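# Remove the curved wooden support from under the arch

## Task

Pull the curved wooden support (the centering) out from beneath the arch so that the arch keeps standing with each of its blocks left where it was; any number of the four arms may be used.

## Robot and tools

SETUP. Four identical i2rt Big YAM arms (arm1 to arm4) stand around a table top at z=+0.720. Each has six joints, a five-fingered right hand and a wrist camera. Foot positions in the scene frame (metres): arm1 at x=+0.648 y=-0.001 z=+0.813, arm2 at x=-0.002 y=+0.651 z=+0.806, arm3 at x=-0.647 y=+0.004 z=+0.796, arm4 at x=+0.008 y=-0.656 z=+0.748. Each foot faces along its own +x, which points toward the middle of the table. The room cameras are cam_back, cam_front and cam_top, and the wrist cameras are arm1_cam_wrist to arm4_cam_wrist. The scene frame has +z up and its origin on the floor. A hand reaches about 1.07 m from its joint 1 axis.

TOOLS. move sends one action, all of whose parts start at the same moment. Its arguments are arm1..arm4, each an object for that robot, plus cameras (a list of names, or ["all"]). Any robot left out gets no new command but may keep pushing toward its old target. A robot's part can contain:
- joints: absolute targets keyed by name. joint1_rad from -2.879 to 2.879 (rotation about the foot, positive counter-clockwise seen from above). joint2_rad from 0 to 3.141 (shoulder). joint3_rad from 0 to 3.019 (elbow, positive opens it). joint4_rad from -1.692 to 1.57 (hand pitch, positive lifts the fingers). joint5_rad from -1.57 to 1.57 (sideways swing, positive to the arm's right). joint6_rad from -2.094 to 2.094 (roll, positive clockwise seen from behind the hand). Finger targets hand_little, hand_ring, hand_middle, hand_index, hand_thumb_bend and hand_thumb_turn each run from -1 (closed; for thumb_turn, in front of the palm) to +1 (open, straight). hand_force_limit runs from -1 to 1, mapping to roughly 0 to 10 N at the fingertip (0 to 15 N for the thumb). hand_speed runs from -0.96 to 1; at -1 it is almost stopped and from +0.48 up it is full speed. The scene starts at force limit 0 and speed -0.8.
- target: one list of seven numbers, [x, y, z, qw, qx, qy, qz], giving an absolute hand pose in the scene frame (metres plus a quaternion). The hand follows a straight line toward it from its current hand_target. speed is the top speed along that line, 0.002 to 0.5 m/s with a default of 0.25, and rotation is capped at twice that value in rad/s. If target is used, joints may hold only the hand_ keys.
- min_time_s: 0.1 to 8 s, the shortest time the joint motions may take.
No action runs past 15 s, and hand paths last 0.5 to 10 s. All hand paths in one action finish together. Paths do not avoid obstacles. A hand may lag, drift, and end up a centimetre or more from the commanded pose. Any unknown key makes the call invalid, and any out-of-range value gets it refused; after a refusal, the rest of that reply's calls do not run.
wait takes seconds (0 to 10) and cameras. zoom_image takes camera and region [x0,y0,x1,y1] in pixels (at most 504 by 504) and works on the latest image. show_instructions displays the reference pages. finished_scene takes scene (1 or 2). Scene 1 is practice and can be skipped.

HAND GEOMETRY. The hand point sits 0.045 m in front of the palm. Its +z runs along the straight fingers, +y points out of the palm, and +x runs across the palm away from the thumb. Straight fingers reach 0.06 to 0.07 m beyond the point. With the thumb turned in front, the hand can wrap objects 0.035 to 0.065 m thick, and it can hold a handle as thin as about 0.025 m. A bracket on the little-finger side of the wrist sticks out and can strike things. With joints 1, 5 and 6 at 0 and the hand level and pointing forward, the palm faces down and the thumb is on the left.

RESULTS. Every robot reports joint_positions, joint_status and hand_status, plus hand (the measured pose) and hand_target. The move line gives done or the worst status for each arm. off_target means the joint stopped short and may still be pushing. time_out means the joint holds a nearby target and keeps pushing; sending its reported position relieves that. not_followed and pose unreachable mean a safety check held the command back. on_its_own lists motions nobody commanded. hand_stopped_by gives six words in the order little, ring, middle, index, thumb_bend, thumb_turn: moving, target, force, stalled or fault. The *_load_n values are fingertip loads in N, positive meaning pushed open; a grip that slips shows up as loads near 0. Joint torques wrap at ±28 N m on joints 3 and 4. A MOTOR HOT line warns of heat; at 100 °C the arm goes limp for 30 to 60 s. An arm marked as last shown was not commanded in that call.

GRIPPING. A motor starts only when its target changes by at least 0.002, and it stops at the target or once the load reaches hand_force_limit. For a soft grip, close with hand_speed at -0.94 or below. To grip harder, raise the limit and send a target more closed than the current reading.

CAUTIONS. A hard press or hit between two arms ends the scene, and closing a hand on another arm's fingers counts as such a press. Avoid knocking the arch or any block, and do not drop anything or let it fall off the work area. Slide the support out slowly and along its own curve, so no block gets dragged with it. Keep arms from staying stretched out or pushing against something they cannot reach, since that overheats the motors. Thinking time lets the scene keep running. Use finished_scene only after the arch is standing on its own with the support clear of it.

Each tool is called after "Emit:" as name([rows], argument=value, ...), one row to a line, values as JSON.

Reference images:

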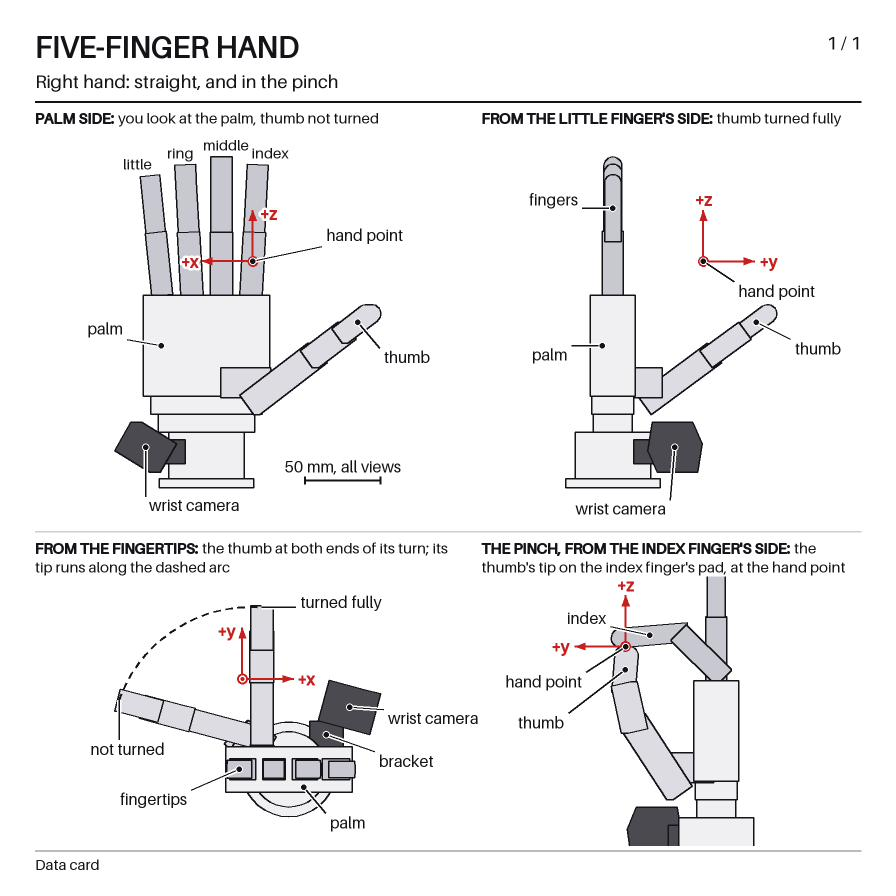

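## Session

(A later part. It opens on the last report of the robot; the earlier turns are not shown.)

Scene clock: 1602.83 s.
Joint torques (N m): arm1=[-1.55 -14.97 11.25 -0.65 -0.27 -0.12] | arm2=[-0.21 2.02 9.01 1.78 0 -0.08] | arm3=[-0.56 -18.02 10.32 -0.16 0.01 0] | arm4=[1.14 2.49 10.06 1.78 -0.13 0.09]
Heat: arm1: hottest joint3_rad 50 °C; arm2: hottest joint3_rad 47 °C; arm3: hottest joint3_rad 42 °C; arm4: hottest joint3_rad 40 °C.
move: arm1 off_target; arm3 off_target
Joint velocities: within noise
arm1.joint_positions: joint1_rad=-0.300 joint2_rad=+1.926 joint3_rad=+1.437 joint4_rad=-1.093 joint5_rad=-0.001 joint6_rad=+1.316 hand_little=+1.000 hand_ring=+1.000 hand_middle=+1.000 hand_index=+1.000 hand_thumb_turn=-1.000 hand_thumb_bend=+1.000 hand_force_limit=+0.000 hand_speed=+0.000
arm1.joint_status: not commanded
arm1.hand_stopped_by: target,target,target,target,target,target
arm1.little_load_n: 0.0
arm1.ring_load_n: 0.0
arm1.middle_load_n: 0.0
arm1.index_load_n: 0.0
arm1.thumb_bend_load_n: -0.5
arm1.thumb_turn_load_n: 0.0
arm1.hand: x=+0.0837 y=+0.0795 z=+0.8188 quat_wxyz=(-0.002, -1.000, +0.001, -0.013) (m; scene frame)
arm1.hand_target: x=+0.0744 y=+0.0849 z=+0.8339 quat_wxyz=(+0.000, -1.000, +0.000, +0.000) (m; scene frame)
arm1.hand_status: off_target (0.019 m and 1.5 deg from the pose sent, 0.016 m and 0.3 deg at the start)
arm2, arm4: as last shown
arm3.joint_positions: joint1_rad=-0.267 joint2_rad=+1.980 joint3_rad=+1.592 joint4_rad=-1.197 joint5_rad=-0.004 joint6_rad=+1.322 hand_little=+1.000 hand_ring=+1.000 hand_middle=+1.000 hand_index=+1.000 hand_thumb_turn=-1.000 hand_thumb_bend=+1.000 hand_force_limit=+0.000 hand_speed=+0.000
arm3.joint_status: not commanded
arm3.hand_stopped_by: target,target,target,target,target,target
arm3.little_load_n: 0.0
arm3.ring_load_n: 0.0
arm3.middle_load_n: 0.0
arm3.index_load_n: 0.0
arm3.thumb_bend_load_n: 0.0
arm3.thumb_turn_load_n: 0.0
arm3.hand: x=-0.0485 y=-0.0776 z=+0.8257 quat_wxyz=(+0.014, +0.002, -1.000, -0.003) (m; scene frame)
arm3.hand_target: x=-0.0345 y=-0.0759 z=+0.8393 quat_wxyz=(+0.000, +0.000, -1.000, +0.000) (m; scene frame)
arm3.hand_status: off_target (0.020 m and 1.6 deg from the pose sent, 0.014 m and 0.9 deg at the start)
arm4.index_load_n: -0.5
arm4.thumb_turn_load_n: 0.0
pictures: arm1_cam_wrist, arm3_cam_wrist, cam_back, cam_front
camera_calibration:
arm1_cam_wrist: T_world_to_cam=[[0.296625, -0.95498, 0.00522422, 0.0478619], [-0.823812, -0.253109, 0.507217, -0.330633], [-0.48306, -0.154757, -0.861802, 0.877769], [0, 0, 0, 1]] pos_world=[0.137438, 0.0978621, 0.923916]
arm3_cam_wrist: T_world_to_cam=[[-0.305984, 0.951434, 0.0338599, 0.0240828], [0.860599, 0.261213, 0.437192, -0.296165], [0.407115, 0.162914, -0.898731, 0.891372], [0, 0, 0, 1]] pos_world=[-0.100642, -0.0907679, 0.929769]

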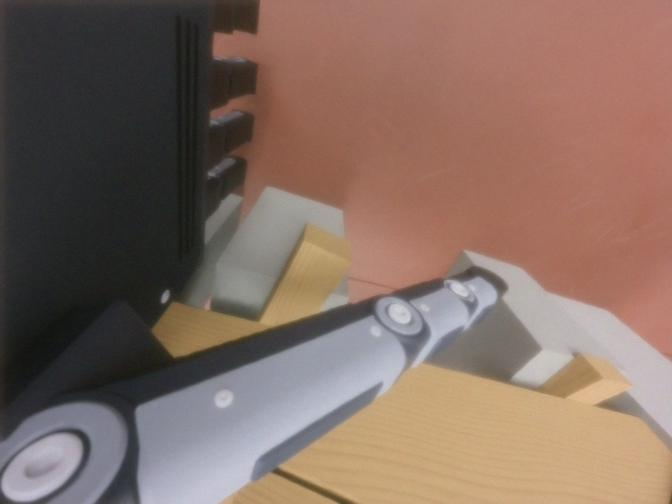

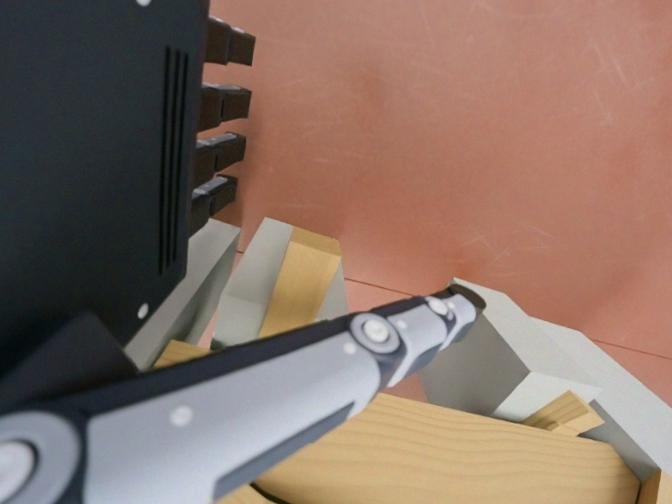

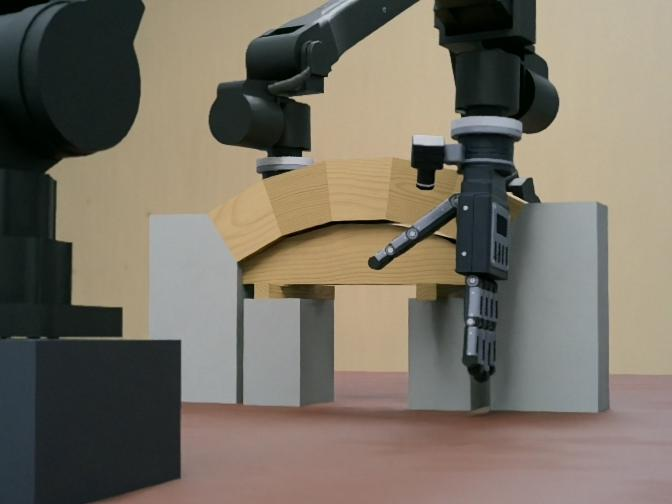

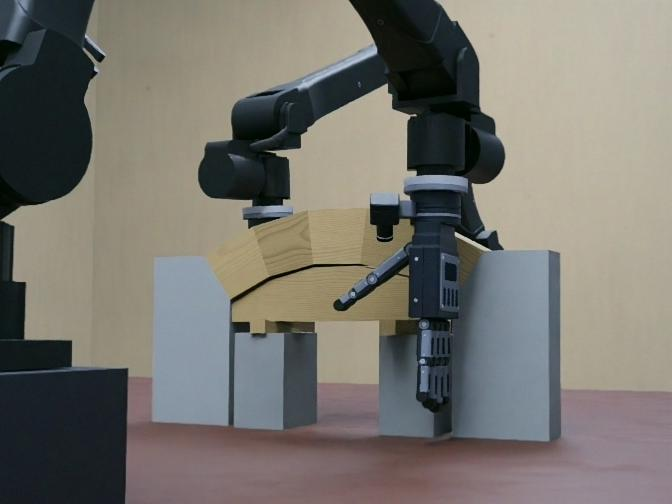

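Emit:
move(arm1={"target": [0.070, 0.089, 0.862, 0, 1, 0, 0], "speed": 0.12}, arm3={"target": [-0.033, -0.078, 0.862, 0, 0, 1, 0], "speed": 0.12})

Emit:
move(arm1={"target": [0.070, 0.089, 0.822, 0, 1, 0, 0], "speed": 0.1}, arm3={"target": [-0.033, -0.078, 0.820, 0, 0, 1, 0], "speed": 0.1}, cameras=["arm1_cam_wrist", "arm3_cam_wrist", "cam_front", "cam_back", "cam_top"])

Emit:
zoom_image(camera="cam_front", region=[320, 250, 480, 410])

Emit:
zoom_image(camera="cam_back", region=[370, 230, 530, 390])

Scene clock: 1625.93 s.
Joint torques (N m): arm1=[-1.61 -16.03 13.64 -0.7 -0.27 -0.12] | arm2=[-0.21 2.02 9.01 1.8 0 -0.07] | arm3=[-0.79 -19.6 10.88 -0.2 0 -0.03] | arm4=[0.85 3.14 10.09 1.76 -0.12 0.04]
Heat: arm1: hottest joint3_rad 50 °C; arm2: hottest joint3_rad 47 °C; arm3: hottest joint3_rad 45 °C; arm4: hottest joint3_rad 40 °C.
move: arm1 off_target; arm3 off_target
Joint velocities: within noise
arm1.joint_positions: joint1_rad=-0.304 joint2_rad=+1.917 joint3_rad=+1.459 joint4_rad=-1.163 joint5_rad=-0.001 joint6_rad=+1.310 hand_little=+1.000 hand_ring=+1.000 hand_middle=+1.000 hand_index=+1.000 hand_thumb_turn=-1.000 hand_thumb_bend=+1.000 hand_force_limit=+0.000 hand_speed=+0.000
arm1.joint_status: not commanded
arm1.hand_stopped_by: target,target,target,target,target,target
arm1.little_load_n: 0.0
arm1.ring_load_n: 0.0
arm1.middle_load_n: 0.0
arm1.index_load_n: 0.0
arm1.thumb_bend_load_n: 0.0
arm1.thumb_turn_load_n: 0.0
arm1.hand: x=+0.0917 y=+0.0799 z=+0.8309 quat_wxyz=(-0.007, -0.999, +0.000, -0.031) (m; scene frame)
arm1.hand_target: x=+0.0714 y=+0.0886 z=+0.8623 quat_wxyz=(+0.000, -1.000, +0.000, +0.000) (m; scene frame)
arm1.hand_status: off_target (0.039 m and 3.7 deg from the pose sent, 0.046 m and 1.5 deg at the start)
arm2, arm4: as last shown
arm2.thumb_turn_load_n: 0.5
arm3.joint_positions: joint1_rad=-0.267 joint2_rad=+1.980 joint3_rad=+1.621 joint4_rad=-1.250 joint5_rad=-0.004 joint6_rad=+1.322 hand_little=+1.000 hand_ring=+1.000 hand_middle=+1.000 hand_index=+1.000 hand_thumb_turn=-1.000 hand_thumb_bend=+1.000 hand_force_limit=+0.000 hand_speed=+0.000
arm3.joint_status: not commanded
arm3.hand_stopped_by: target,target,target,target,target,target
arm3.little_load_n: 0.0
arm3.ring_load_n: 0.0
arm3.middle_load_n: 0.0
arm3.index_load_n: 0.0
arm3.thumb_bend_load_n: 0.0
arm3.thumb_turn_load_n: 0.0
arm3.hand: x=-0.0509 y=-0.0769 z=+0.8357 quat_wxyz=(+0.026, +0.002, -1.000, -0.006) (m; scene frame)
arm3.hand_target: x=-0.0341 y=-0.0778 z=+0.8623 quat_wxyz=(+0.000, +0.000, -1.000, +0.000) (m; scene frame)
arm3.hand_status: off_target (0.032 m and 3.0 deg from the pose sent, 0.040 m and 1.6 deg at the start)
arm4.index_load_n: 0.0
pictures: none

Scene clock: 1627.13 s.
Joint torques (N m): arm1=[-1.67 -13.39 9.92 0.25 -0.28 -0.12] | arm2=[-0.21 1.96 8.98 1.81 -0.01 -0.08] | arm3=[-0.73 -16.15 7.17 0.65 0.02 -0.03] | arm4=[0.21 2.96 9.98 1.59 -0.18 0.02]
Heat: arm1: hottest joint3_rad 50 °C; arm2: hottest joint3_rad 47 °C; arm3: hottest joint3_rad 45 °C; arm4: hottest joint3_rad 40 °C.
move: arm1 done; arm3 off_target
Joint velocities: within noise
arm1.joint_positions: joint1_rad=-0.304 joint2_rad=+1.931 joint3_rad=+1.459 joint4_rad=-1.100 joint5_rad=-0.001 joint6_rad=+1.310 hand_little=+1.000 hand_ring=+1.000 hand_middle=+1.000 hand_index=+1.000 hand_thumb_turn=-1.000 hand_thumb_bend=+1.000 hand_force_limit=+0.000 hand_speed=+0.000
arm1.joint_status: not commanded
arm1.hand_stopped_by: target,target,target,target,target,target
arm1.little_load_n: 0.0
arm1.ring_load_n: 0.0
arm1.middle_load_n: 0.0
arm1.index_load_n: 0.0
arm1.thumb_bend_load_n: 0.0
arm1.thumb_turn_load_n: 0.0
arm1.hand: x=+0.0770 y=+0.0838 z=+0.8234 quat_wxyz=(-0.001, -1.000, +0.000, -0.008) (m; scene frame)
arm1.hand_target: x=+0.0701 y=+0.0890 z=+0.8221 quat_wxyz=(+0.000, -1.000, +0.000, +0.000) (m; scene frame)
arm1.hand_status: done (0.009 m and 0.9 deg from the pose sent, 0.025 m and 3.7 deg at the start)
arm2.joint_positions: joint1_rad=-0.011 joint2_rad=+0.646 joint3_rad=+1.374 joint4_rad=-1.418 joint5_rad=+0.091 joint6_rad=-0.991 hand_little=+1.000 hand_ring=+1.000 hand_middle=+1.000 hand_index=+1.000 hand_thumb_turn=+1.000 hand_thumb_bend=+1.000 hand_force_limit=+0.000 hand_speed=-0.800
arm2.joint_status: not commanded
arm2.hand_stopped_by: target,target,target,target,target,target
arm2.little_load_n: 0.0
arm2.ring_load_n: 0.0
arm2.middle_load_n: 0.0
arm2.index_load_n: 0.0
arm2.thumb_bend_load_n: 0.0
arm2.thumb_turn_load_n: 0.0
arm2.hand: x=-0.0608 y=+0.4410 z=+1.2592 quat_wxyz=(+0.243, +0.401, -0.810, +0.352) (m; scene frame)
arm2.hand_target: x=-0.0608 y=+0.4412 z=+1.2694 quat_wxyz=(+0.248, +0.398, -0.806, +0.362) (m; scene frame)
arm2.hand_status: not commanded
arm3.joint_positions: joint1_rad=-0.267 joint2_rad=+1.980 joint3_rad=+1.616 joint4_rad=-1.177 joint5_rad=-0.004 joint6_rad=+1.322 hand_little=+1.000 hand_ring=+1.000 hand_middle=+1.000 hand_index=+1.000 hand_thumb_turn=-1.000 hand_thumb_bend=+1.000 hand_force_limit=+0.000 hand_speed=+0.000
arm3.joint_status: not commanded
arm3.hand_stopped_by: target,target,target,target,target,target
arm3.little_load_n: 0.0
arm3.ring_load_n: -0.5
arm3.middle_load_n: 0.0
arm3.index_load_n: 0.0
arm3.thumb_bend_load_n: 0.0
arm3.thumb_turn_load_n: 0.0
arm3.hand: x=-0.0334 y=-0.0813 z=+0.8349 quat_wxyz=(-0.008, +0.002, -1.000, +0.002) (m; scene frame)
arm3.hand_target: x=-0.0333 y=-0.0780 z=+0.8203 quat_wxyz=(+0.000, +0.000, -1.000, +0.000) (m; scene frame)
arm3.hand_status: off_target (0.015 m and 1.0 deg from the pose sent, 0.024 m and 3.0 deg at the start)
arm4.joint_positions: joint1_rad=+0.111 joint2_rad=+0.644 joint3_rad=+1.326 joint4_rad=-1.552 joint5_rad=-0.099 joint6_rad=-1.379 hand_little=+1.000 hand_ring=+1.000 hand_middle=+1.000 hand_index=+1.000 hand_thumb_turn=+1.000 hand_thumb_bend=+1.000 hand_force_limit=+0.000 hand_speed=-0.800
arm4.joint_status: not commanded
arm4.hand_stopped_by: target,target,target,target,target,target
arm4.little_load_n: 0.0
arm4.ring_load_n: 0.0
arm4.middle_load_n: 0.0
arm4.index_load_n: 0.0
arm4.thumb_bend_load_n: 0.0
arm4.thumb_turn_load_n: 0.0
arm4.hand: x=+0.0120 y=-0.4479 z=+1.1632 quat_wxyz=(-0.303, +0.666, +0.663, +0.155) (m; scene frame)
arm4.hand_target: x=+0.0119 y=-0.4466 z=+1.1755 quat_wxyz=(-0.315, +0.662, +0.660, +0.163) (m; scene frame)
arm4.hand_status: not commanded
pictures: arm1_cam_wrist, arm3_cam_wrist, cam_back, cam_front, cam_top
camera_calibration:
arm1_cam_wrist: T_world_to_cam=[[0.297436, -0.954742, -0.000181576, 0.058387], [-0.818522, -0.255097, 0.514731, -0.343713], [-0.491481, -0.152951, -0.857352, 0.876049], [0, 0, 0, 1]] pos_world=[0.131859, 0.102057, 0.928013]
arm3_cam_wrist: T_world_to_cam=[[-0.307134, 0.951611, 0.0102716, 0.0516327], [0.840878, 0.266309, 0.471173, -0.340733], [0.445638, 0.15335, -0.881981, 0.880714], [0, 0, 0, 1]] pos_world=[-0.0901065, -0.0934518, 0.936787]

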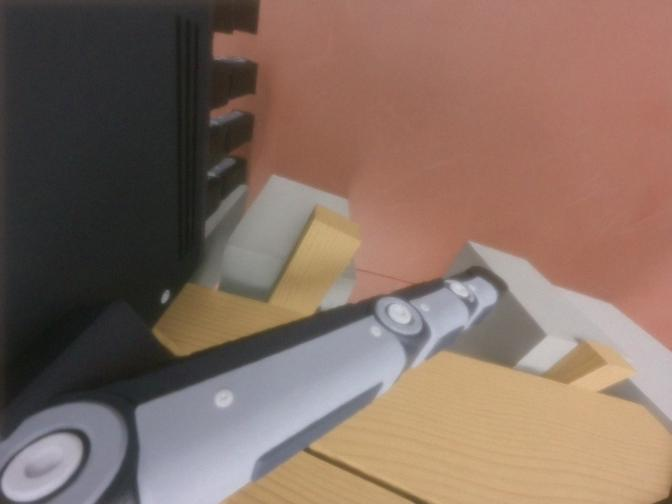

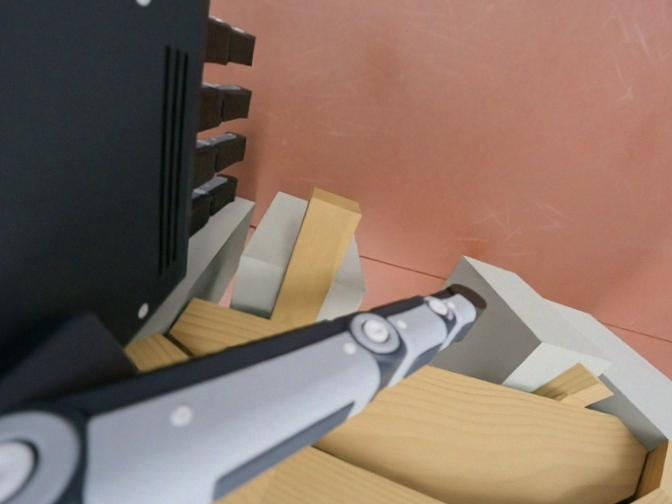

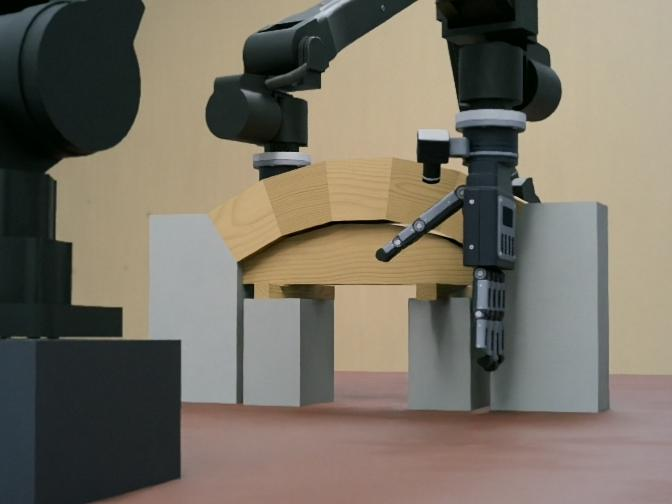

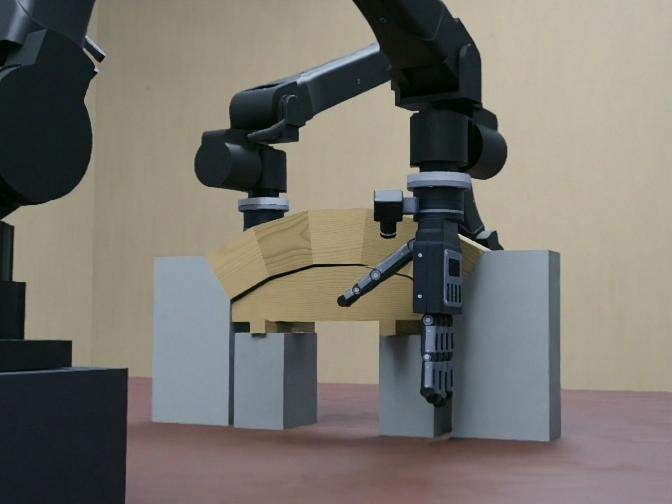

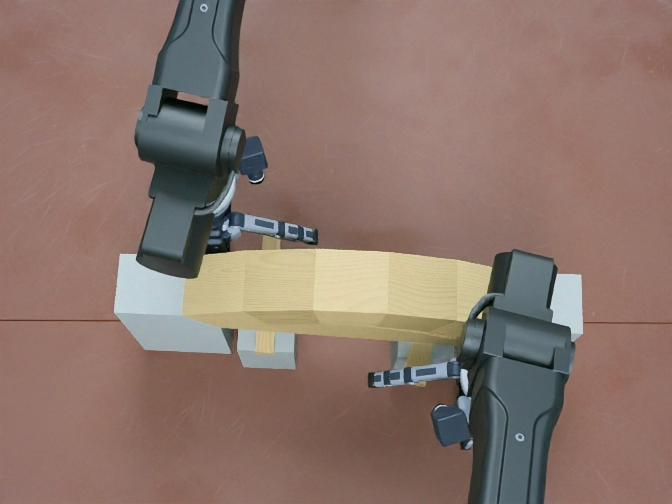

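Scaled by 3.150.

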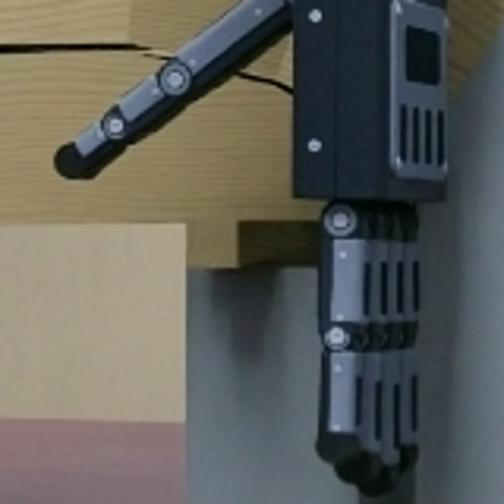

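Scaled by 3.150.

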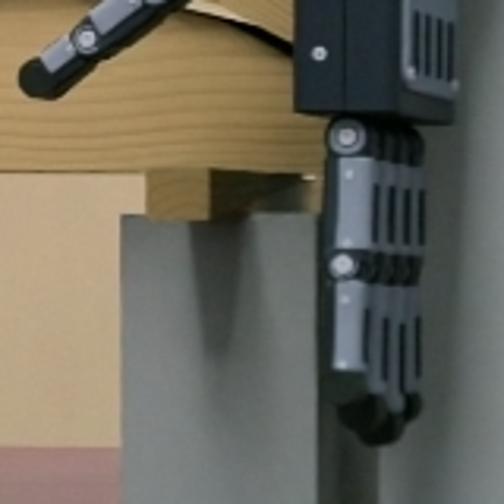

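Emit:
move(arm1={"target": [0.060, 0.090, 0.832, 0, 1, 0, 0], "speed": 0.1, "joints": {"hand_index": 0.1, "hand_thumb_bend": 0.6, "hand_speed": -0.7}}, arm3={"joints": {"hand_index": 0.1, "hand_thumb_bend": 0.6, "hand_speed": -0.7}}, cameras=["arm1_cam_wrist", "arm3_cam_wrist", "cam_front", "cam_back", "cam_top"])

Emit:
zoom_image(camera="cam_front", region=[320, 250, 480, 410])

Emit:
zoom_image(camera="cam_back", region=[370, 230, 530, 390])

Emit:
zoom_image(camera="arm1_cam_wrist", region=[180, 100, 400, 340])

Emit:
zoom_image(camera="arm3_cam_wrist", region=[180, 100, 400, 340])

Scene clock: 1652.37 s.
Joint torques (N m): arm1=[-1.38 -13.39 13.91 -0.66 -0.27 -0.09] | arm2=[-0.21 2.02 9.01 1.84 0 -0.09] | arm3=[-0.79 -16.15 7.17 0.65 0.02 -0.02] | arm4=[-0.09 2.9 10 1.98 -0.16 -0.03]
Heat: arm1: hottest joint3_rad 48 °C; arm2: hottest joint3_rad 47 °C; arm3: hottest joint3_rad 42 °C; arm4: hottest joint3_rad 40 °C.
move: arm1 off_target; arm3 done
Joint velocities: within noise
arm1.joint_positions: joint1_rad=-0.304 joint2_rad=+1.939 joint3_rad=+1.459 joint4_rad=-1.109 joint5_rad=-0.001 joint6_rad=+1.310 hand_little=+1.000 hand_ring=+1.000 hand_middle=+1.000 hand_index=+0.100 hand_thumb_turn=-1.000 hand_thumb_bend=+0.600 hand_force_limit=+0.000 hand_speed=-0.700
arm1.joint_status: all done
arm1.hand_stopped_by: target,target,target,target,target,target
arm1.little_load_n: 0.0
arm1.ring_load_n: 0.0
arm1.middle_load_n: 0.0
arm1.index_load_n: 0.5
arm1.thumb_bend_load_n: 0.0
arm1.thumb_turn_load_n: 0.0
arm1.hand: x=+0.0802 y=+0.0830 z=+0.8192 quat_wxyz=(-0.003, -1.000, +0.000, -0.016) (m; scene frame)
arm1.hand_target: x=+0.0609 y=+0.0899 z=+0.8323 quat_wxyz=(+0.000, -1.000, +0.000, +0.000) (m; scene frame)
arm1.hand_status: off_target (0.025 m and 1.8 deg from the pose sent, 0.020 m and 0.9 deg at the start)
arm2, arm4: as last shown
arm3.joint_positions: joint1_rad=-0.267 joint2_rad=+1.980 joint3_rad=+1.616 joint4_rad=-1.177 joint5_rad=-0.004 joint6_rad=+1.322 hand_little=+1.000 hand_ring=+1.000 hand_middle=+1.000 hand_index=+0.100 hand_thumb_turn=-1.000 hand_thumb_bend=+0.600 hand_force_limit=+0.000 hand_speed=-0.700
arm3.joint_status: all done
arm3.hand_stopped_by: target,target,target,target,target,target
arm3.little_load_n: 0.0
arm3.ring_load_n: 0.0
arm3.middle_load_n: 0.0
arm3.index_load_n: 0.0
arm3.thumb_bend_load_n: 0.0
arm3.thumb_turn_load_n: 0.0
arm3.hand: x=-0.0334 y=-0.0813 z=+0.8349 quat_wxyz=(-0.008, +0.002, -1.000, +0.002) (m; scene frame)
arm3.hand_target: x=-0.0333 y=-0.0780 z=+0.8203 quat_wxyz=(+0.000, +0.000, -1.000, +0.000) (m; scene frame)
arm3.hand_status: not commanded
pictures: arm1_cam_wrist, arm3_cam_wrist, cam_back, cam_front, cam_top
camera_calibration:
arm1_cam_wrist: T_world_to_cam=[[0.297326, -0.954738, 0.00855451, 0.0494845], [-0.826594, -0.252915, 0.502769, -0.328868], [-0.477848, -0.156557, -0.864379, 0.878893], [0, 0, 0, 1]] pos_world=[0.133424, 0.101666, 0.924618]
arm3_cam_wrist: T_world_to_cam=[[-0.307134, 0.951611, 0.0102716, 0.0516327], [0.840878, 0.266309, 0.471173, -0.340733], [0.445638, 0.15335, -0.881981, 0.880714], [0, 0, 0, 1]] pos_world=[-0.0901065, -0.0934518, 0.936787]

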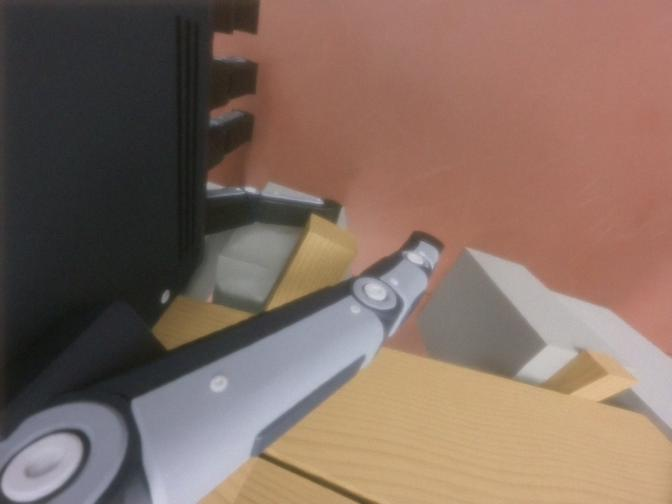

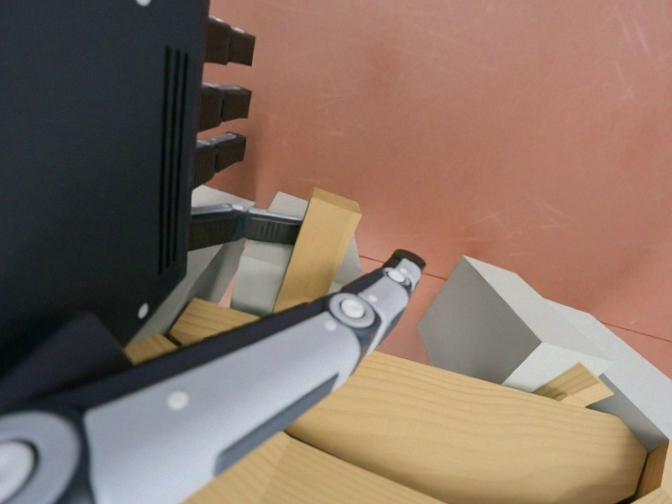

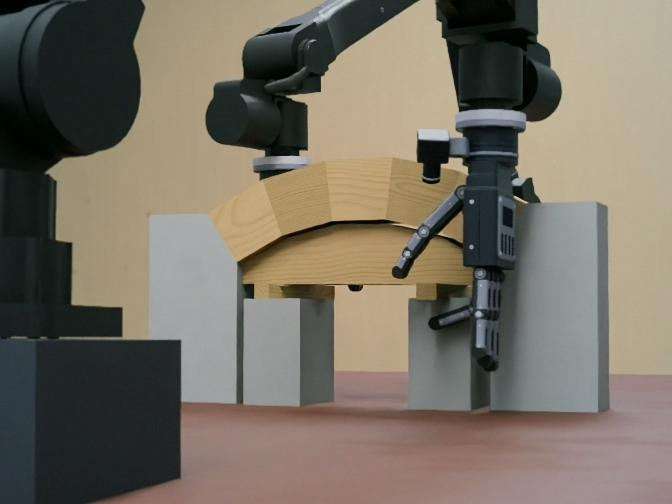

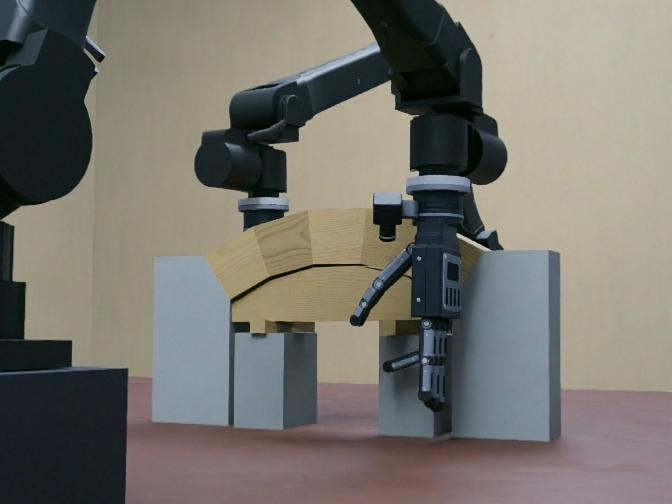

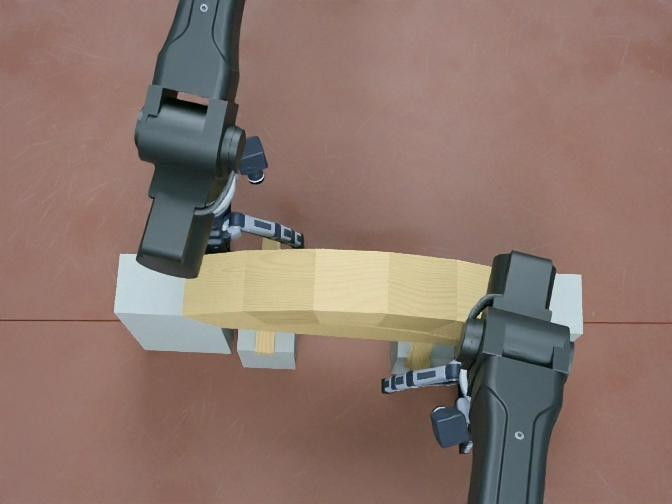

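Scaled by 3.150.

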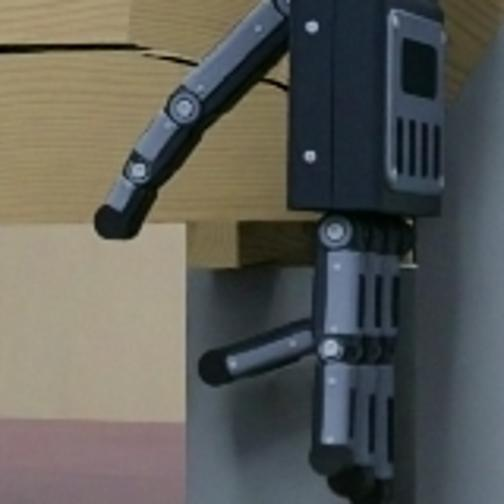

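Scaled by 3.150.

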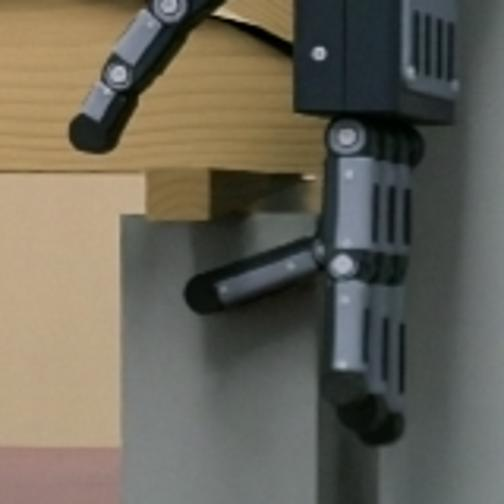

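Scaled by 2.100.

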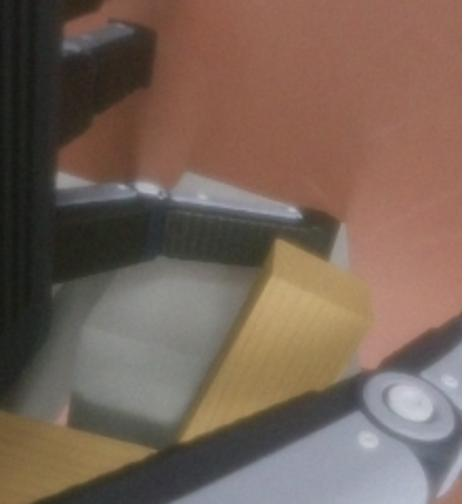

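Scaled by 2.100.

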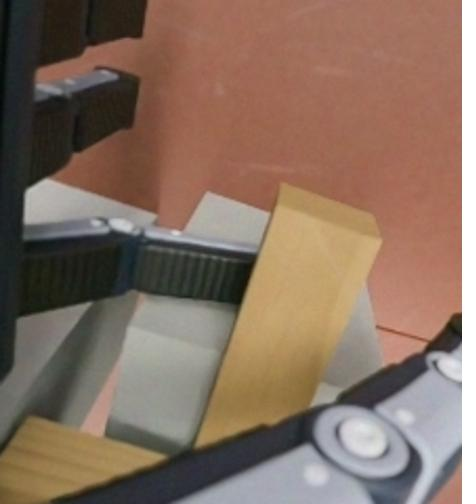

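Emit:
move(arm1={"target": [0.046, 0.092, 0.832, 0, 1, 0, 0], "speed": 0.1}, cameras=["arm1_cam_wrist", "cam_front"])

Emit:
zoom_image(camera="cam_front", region=[320, 250, 480, 410])

Emit:
zoom_image(camera="arm1_cam_wrist", region=[180, 100, 400, 340])

Scene clock: 1661.37 s.
Joint torques (N m): arm1=[-1.26 -13.57 14.45 -0.42 -0.28 -0.05] | arm2=[-0.15 1.96 8.99 1.83 0 -0.08] | arm3=[-0.73 -16.15 7.17 0.64 0.02 -0.02] | arm4=[1.08 2.37 10.13 1.88 -0.1 0.09]
Heat: arm1: hottest joint3_rad 49 °C; arm2: hottest joint3_rad 47 °C; arm3: hottest joint3_rad 41 °C; arm4: hottest joint3_rad 40 °C.
move: arm1 off_target
Joint velocities: within noise
arm1.joint_positions: joint1_rad=-0.304 joint2_rad=+1.968 joint3_rad=+1.507 joint4_rad=-1.136 joint5_rad=-0.001 joint6_rad=+1.310 hand_little=+1.000 hand_ring=+1.000 hand_middle=+1.000 hand_index=+0.100 hand_thumb_turn=-1.000 hand_thumb_bend=+0.600 hand_force_limit=+0.000 hand_speed=-0.700
arm1.joint_status: not commanded
arm1.hand_stopped_by: target,target,target,target,target,target
arm1.little_load_n: 0.0
arm1.ring_load_n: 0.0
arm1.middle_load_n: 0.0
arm1.index_load_n: 0.0
arm1.thumb_bend_load_n: 0.0
arm1.thumb_turn_load_n: 0.0
arm1.hand: x=+0.0703 y=+0.0856 z=+0.8190 quat_wxyz=(-0.004, -1.000, +0.000, -0.020) (m; scene frame)
arm1.hand_target: x=+0.0472 y=+0.0918 z=+0.8325 quat_wxyz=(+0.000, -1.000, +0.000, +0.000) (m; scene frame)
arm1.hand_status: off_target (0.028 m and 2.4 deg from the pose sent, 0.038 m and 1.8 deg at the start)
arm2, arm3, arm4: as last shown
arm4.thumb_bend_load_n: 0.5
pictures: arm1_cam_wrist, cam_front
camera_calibration:
arm1_cam_wrist: T_world_to_cam=[[0.297502, -0.954623, 0.013677, 0.0507332], [-0.831113, -0.251908, 0.495775, -0.330347], [-0.469833, -0.158861, -0.868343, 0.877229], [0, 0, 0, 1]] pos_world=[0.122503, 0.104572, 0.92482]

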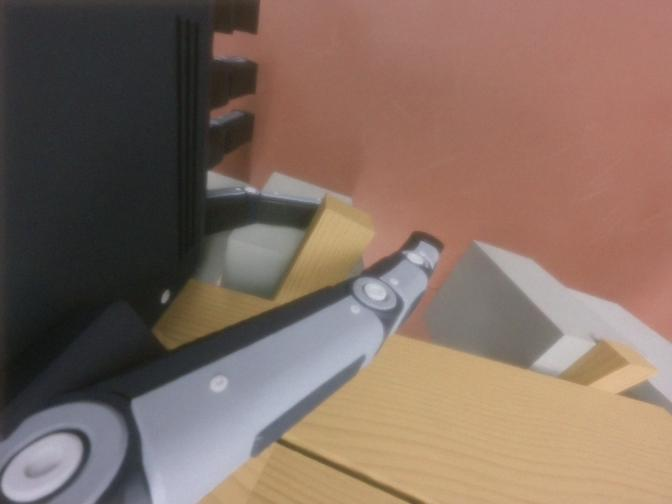

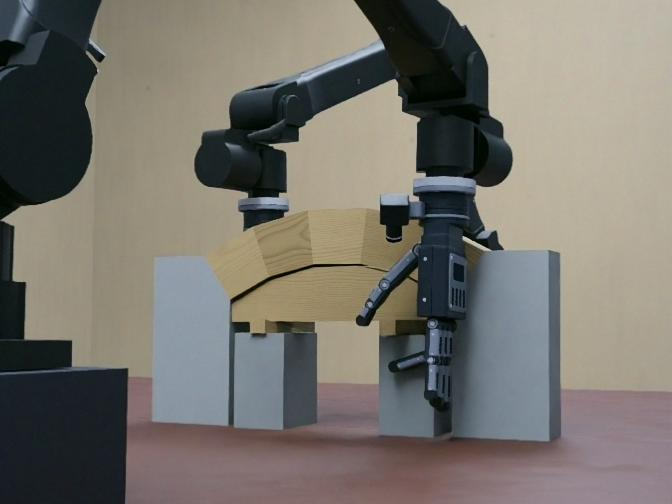

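Scaled by 3.150.

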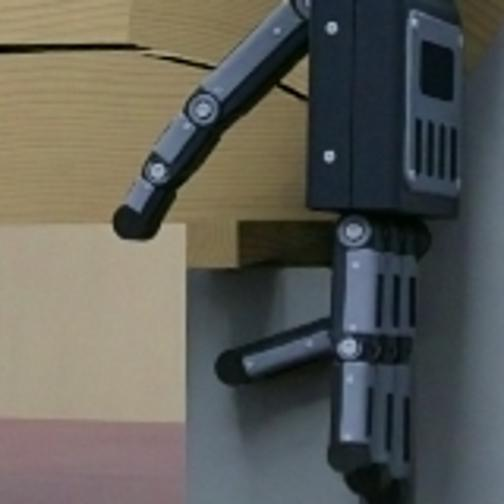

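Scaled by 2.100.

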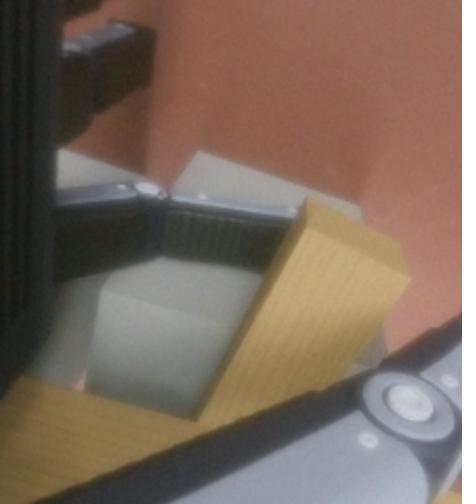

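Emit:
move(arm1={"joints": {"hand_index": -0.4, "hand_thumb_bend": -0.2, "hand_speed": -0.93, "hand_force_limit": -0.8}}, arm3={"joints": {"hand_index": -0.4, "hand_thumb_bend": -0.2, "hand_speed": -0.93, "hand_force_limit": -0.8}}, cameras=["arm1_cam_wrist", "arm3_cam_wrist", "cam_front", "cam_back"])

Emit:
zoom_image(camera="cam_front", region=[320, 250, 480, 410])

Emit:
zoom_image(camera="cam_back", region=[370, 230, 530, 390])

Emit:
zoom_image(camera="arm1_cam_wrist", region=[180, 100, 400, 340])

Emit:
zoom_image(camera="arm3_cam_wrist", region=[180, 100, 400, 340])

Scene clock: 1687.07 s.
Joint torques (N m): arm1=[-1.2 -13.92 14.31 -0.43 -0.24 -0.05] | arm2=[-0.15 2.02 9.01 1.81 0 -0.08] | arm3=[-0.79 -16.21 7.27 0.61 0.02 -0.02] | arm4=[0.67 3.08 10.03 2.06 -0.19 0.05]
Heat: arm1: hottest joint3_rad 55 °C; arm2: hottest joint3_rad 47 °C; arm3: hottest joint3_rad 41 °C; arm4: hottest joint3_rad 40 °C.
move: arm1 off_target; arm3 off_target
Joint velocities: within noise
arm1.joint_positions: joint1_rad=-0.304 joint2_rad=+1.973 joint3_rad=+1.508 joint4_rad=-1.136 joint5_rad=-0.002 joint6_rad=+1.310 hand_little=+1.000 hand_ring=+1.000 hand_middle=+1.000 hand_index=-0.312 hand_thumb_turn=-1.000 hand_thumb_bend=+0.260 hand_force_limit=-0.800 hand_speed=-0.930
arm1.joint_status: hand_index off_target (ended at -0.312, target -0.400); hand_thumb_bend off_target (ended at +0.260, target -0.200); the others done
arm1.hand_stopped_by: target,target,target,force,force,target
arm1.little_load_n: 0.0
arm1.ring_load_n: 0.0
arm1.middle_load_n: 0.0
arm1.index_load_n: 0.5
arm1.thumb_bend_load_n: 1.5
arm1.thumb_turn_load_n: 0.0
arm1.hand: x=+0.0702 y=+0.0855 z=+0.8172 quat_wxyz=(-0.005, -1.000, +0.000, -0.021) (m; scene frame)
arm1.hand_target: x=+0.0472 y=+0.0918 z=+0.8325 quat_wxyz=(+0.000, -1.000, +0.000, +0.000) (m; scene frame)
arm1.hand_status: not commanded
arm2, arm4: as last shown
arm2.index_load_n: 0.5
arm3.joint_positions: joint1_rad=-0.267 joint2_rad=+1.981 joint3_rad=+1.615 joint4_rad=-1.176 joint5_rad=-0.004 joint6_rad=+1.322 hand_little=+1.000 hand_ring=+1.000 hand_middle=+1.000 hand_index=-0.181 hand_thumb_turn=-1.000 hand_thumb_bend=-0.096 hand_force_limit=-0.800 hand_speed=-0.930
arm3.joint_status: hand_index off_target (ended at -0.181, target -0.400); hand_thumb_bend off_target (ended at -0.096, target -0.200); the others done
arm3.hand_stopped_by: target,target,target,force,force,target
arm3.little_load_n: 0.0
arm3.ring_load_n: 0.0
arm3.middle_load_n: 0.0
arm3.index_load_n: 0.5
arm3.thumb_bend_load_n: 1.5
arm3.thumb_turn_load_n: 0.0
arm3.hand: x=-0.0337 y=-0.0813 z=+0.8340 quat_wxyz=(-0.007, +0.002, -1.000, +0.002) (m; scene frame)
arm3.hand_target: x=-0.0333 y=-0.0780 z=+0.8203 quat_wxyz=(+0.000, +0.000, -1.000, +0.000) (m; scene frame)
arm3.hand_status: not commanded
arm4.thumb_bend_load_n: 0.0
pictures: arm1_cam_wrist, arm3_cam_wrist, cam_back, cam_front
camera_calibration:
arm1_cam_wrist: T_world_to_cam=[[0.297445, -0.95461, 0.0156977, 0.0490202], [-0.83227, -0.251199, 0.494192, -0.328311], [-0.467818, -0.16006, -0.869211, 0.876243], [0, 0, 0, 1]] pos_world=[0.122098, 0.104575, 0.923119]
arm3_cam_wrist: T_world_to_cam=[[-0.307142, 0.951602, 0.010827, 0.0509637], [0.84141, 0.266226, 0.470268, -0.339328], [0.444626, 0.153549, -0.882457, 0.880454], [0, 0, 0, 1]] pos_world=[-0.0903048, -0.0933521, 0.935986]

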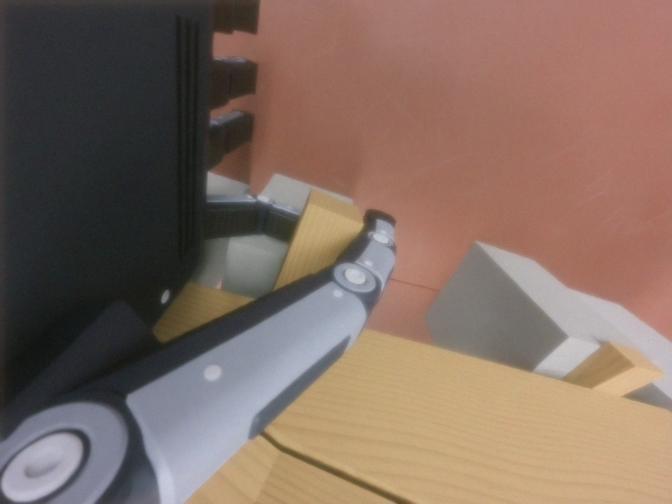

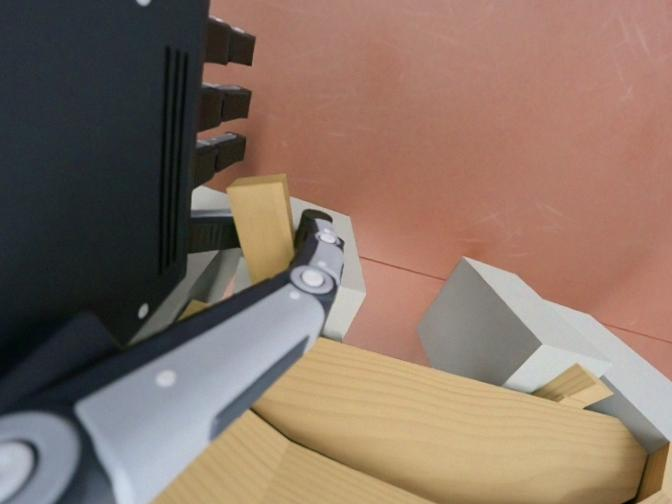

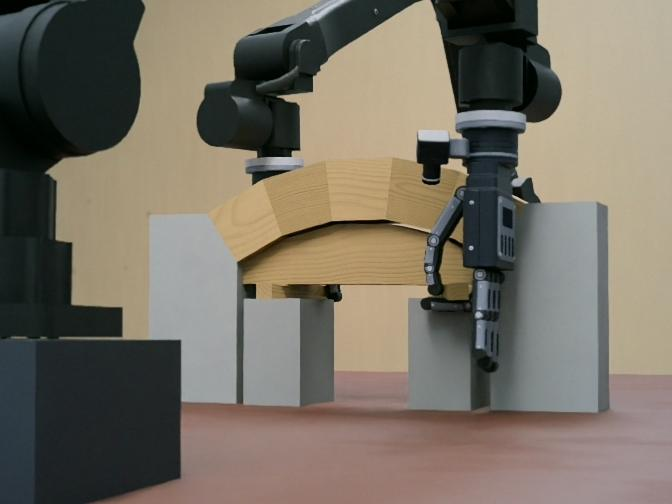

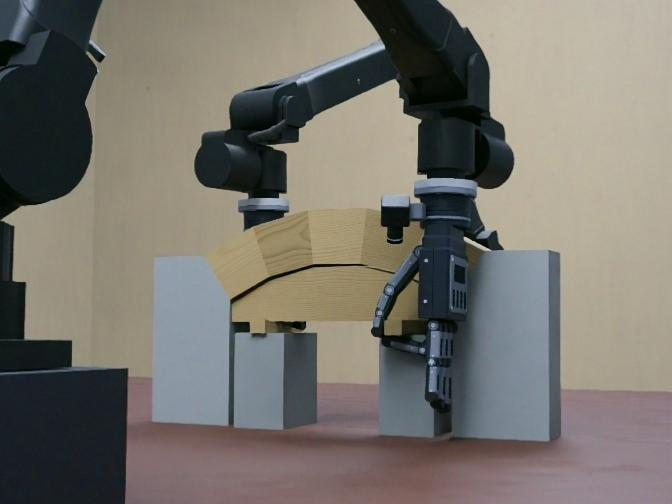

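Scaled by 3.150.

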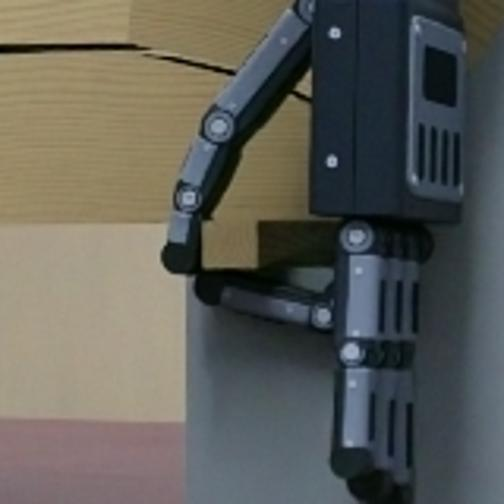

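Scaled by 3.150.

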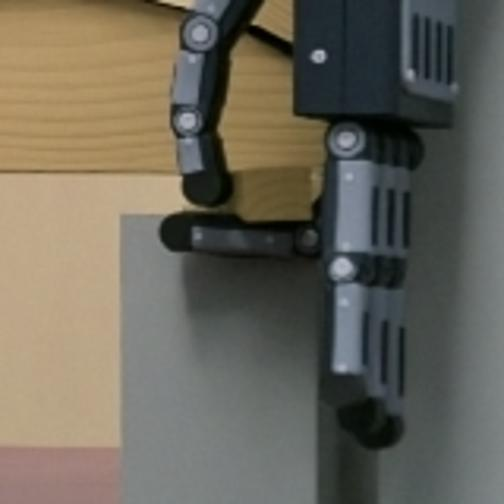

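Scaled by 2.100.

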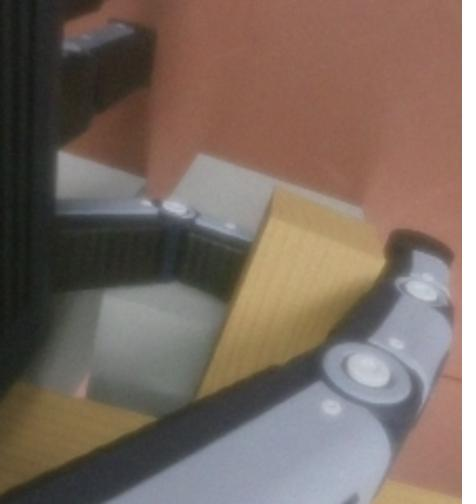

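Scaled by 2.100.

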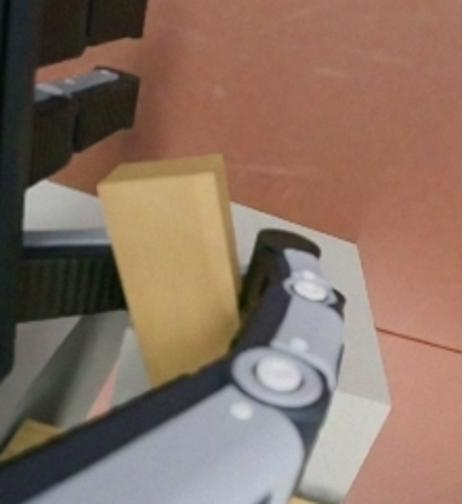

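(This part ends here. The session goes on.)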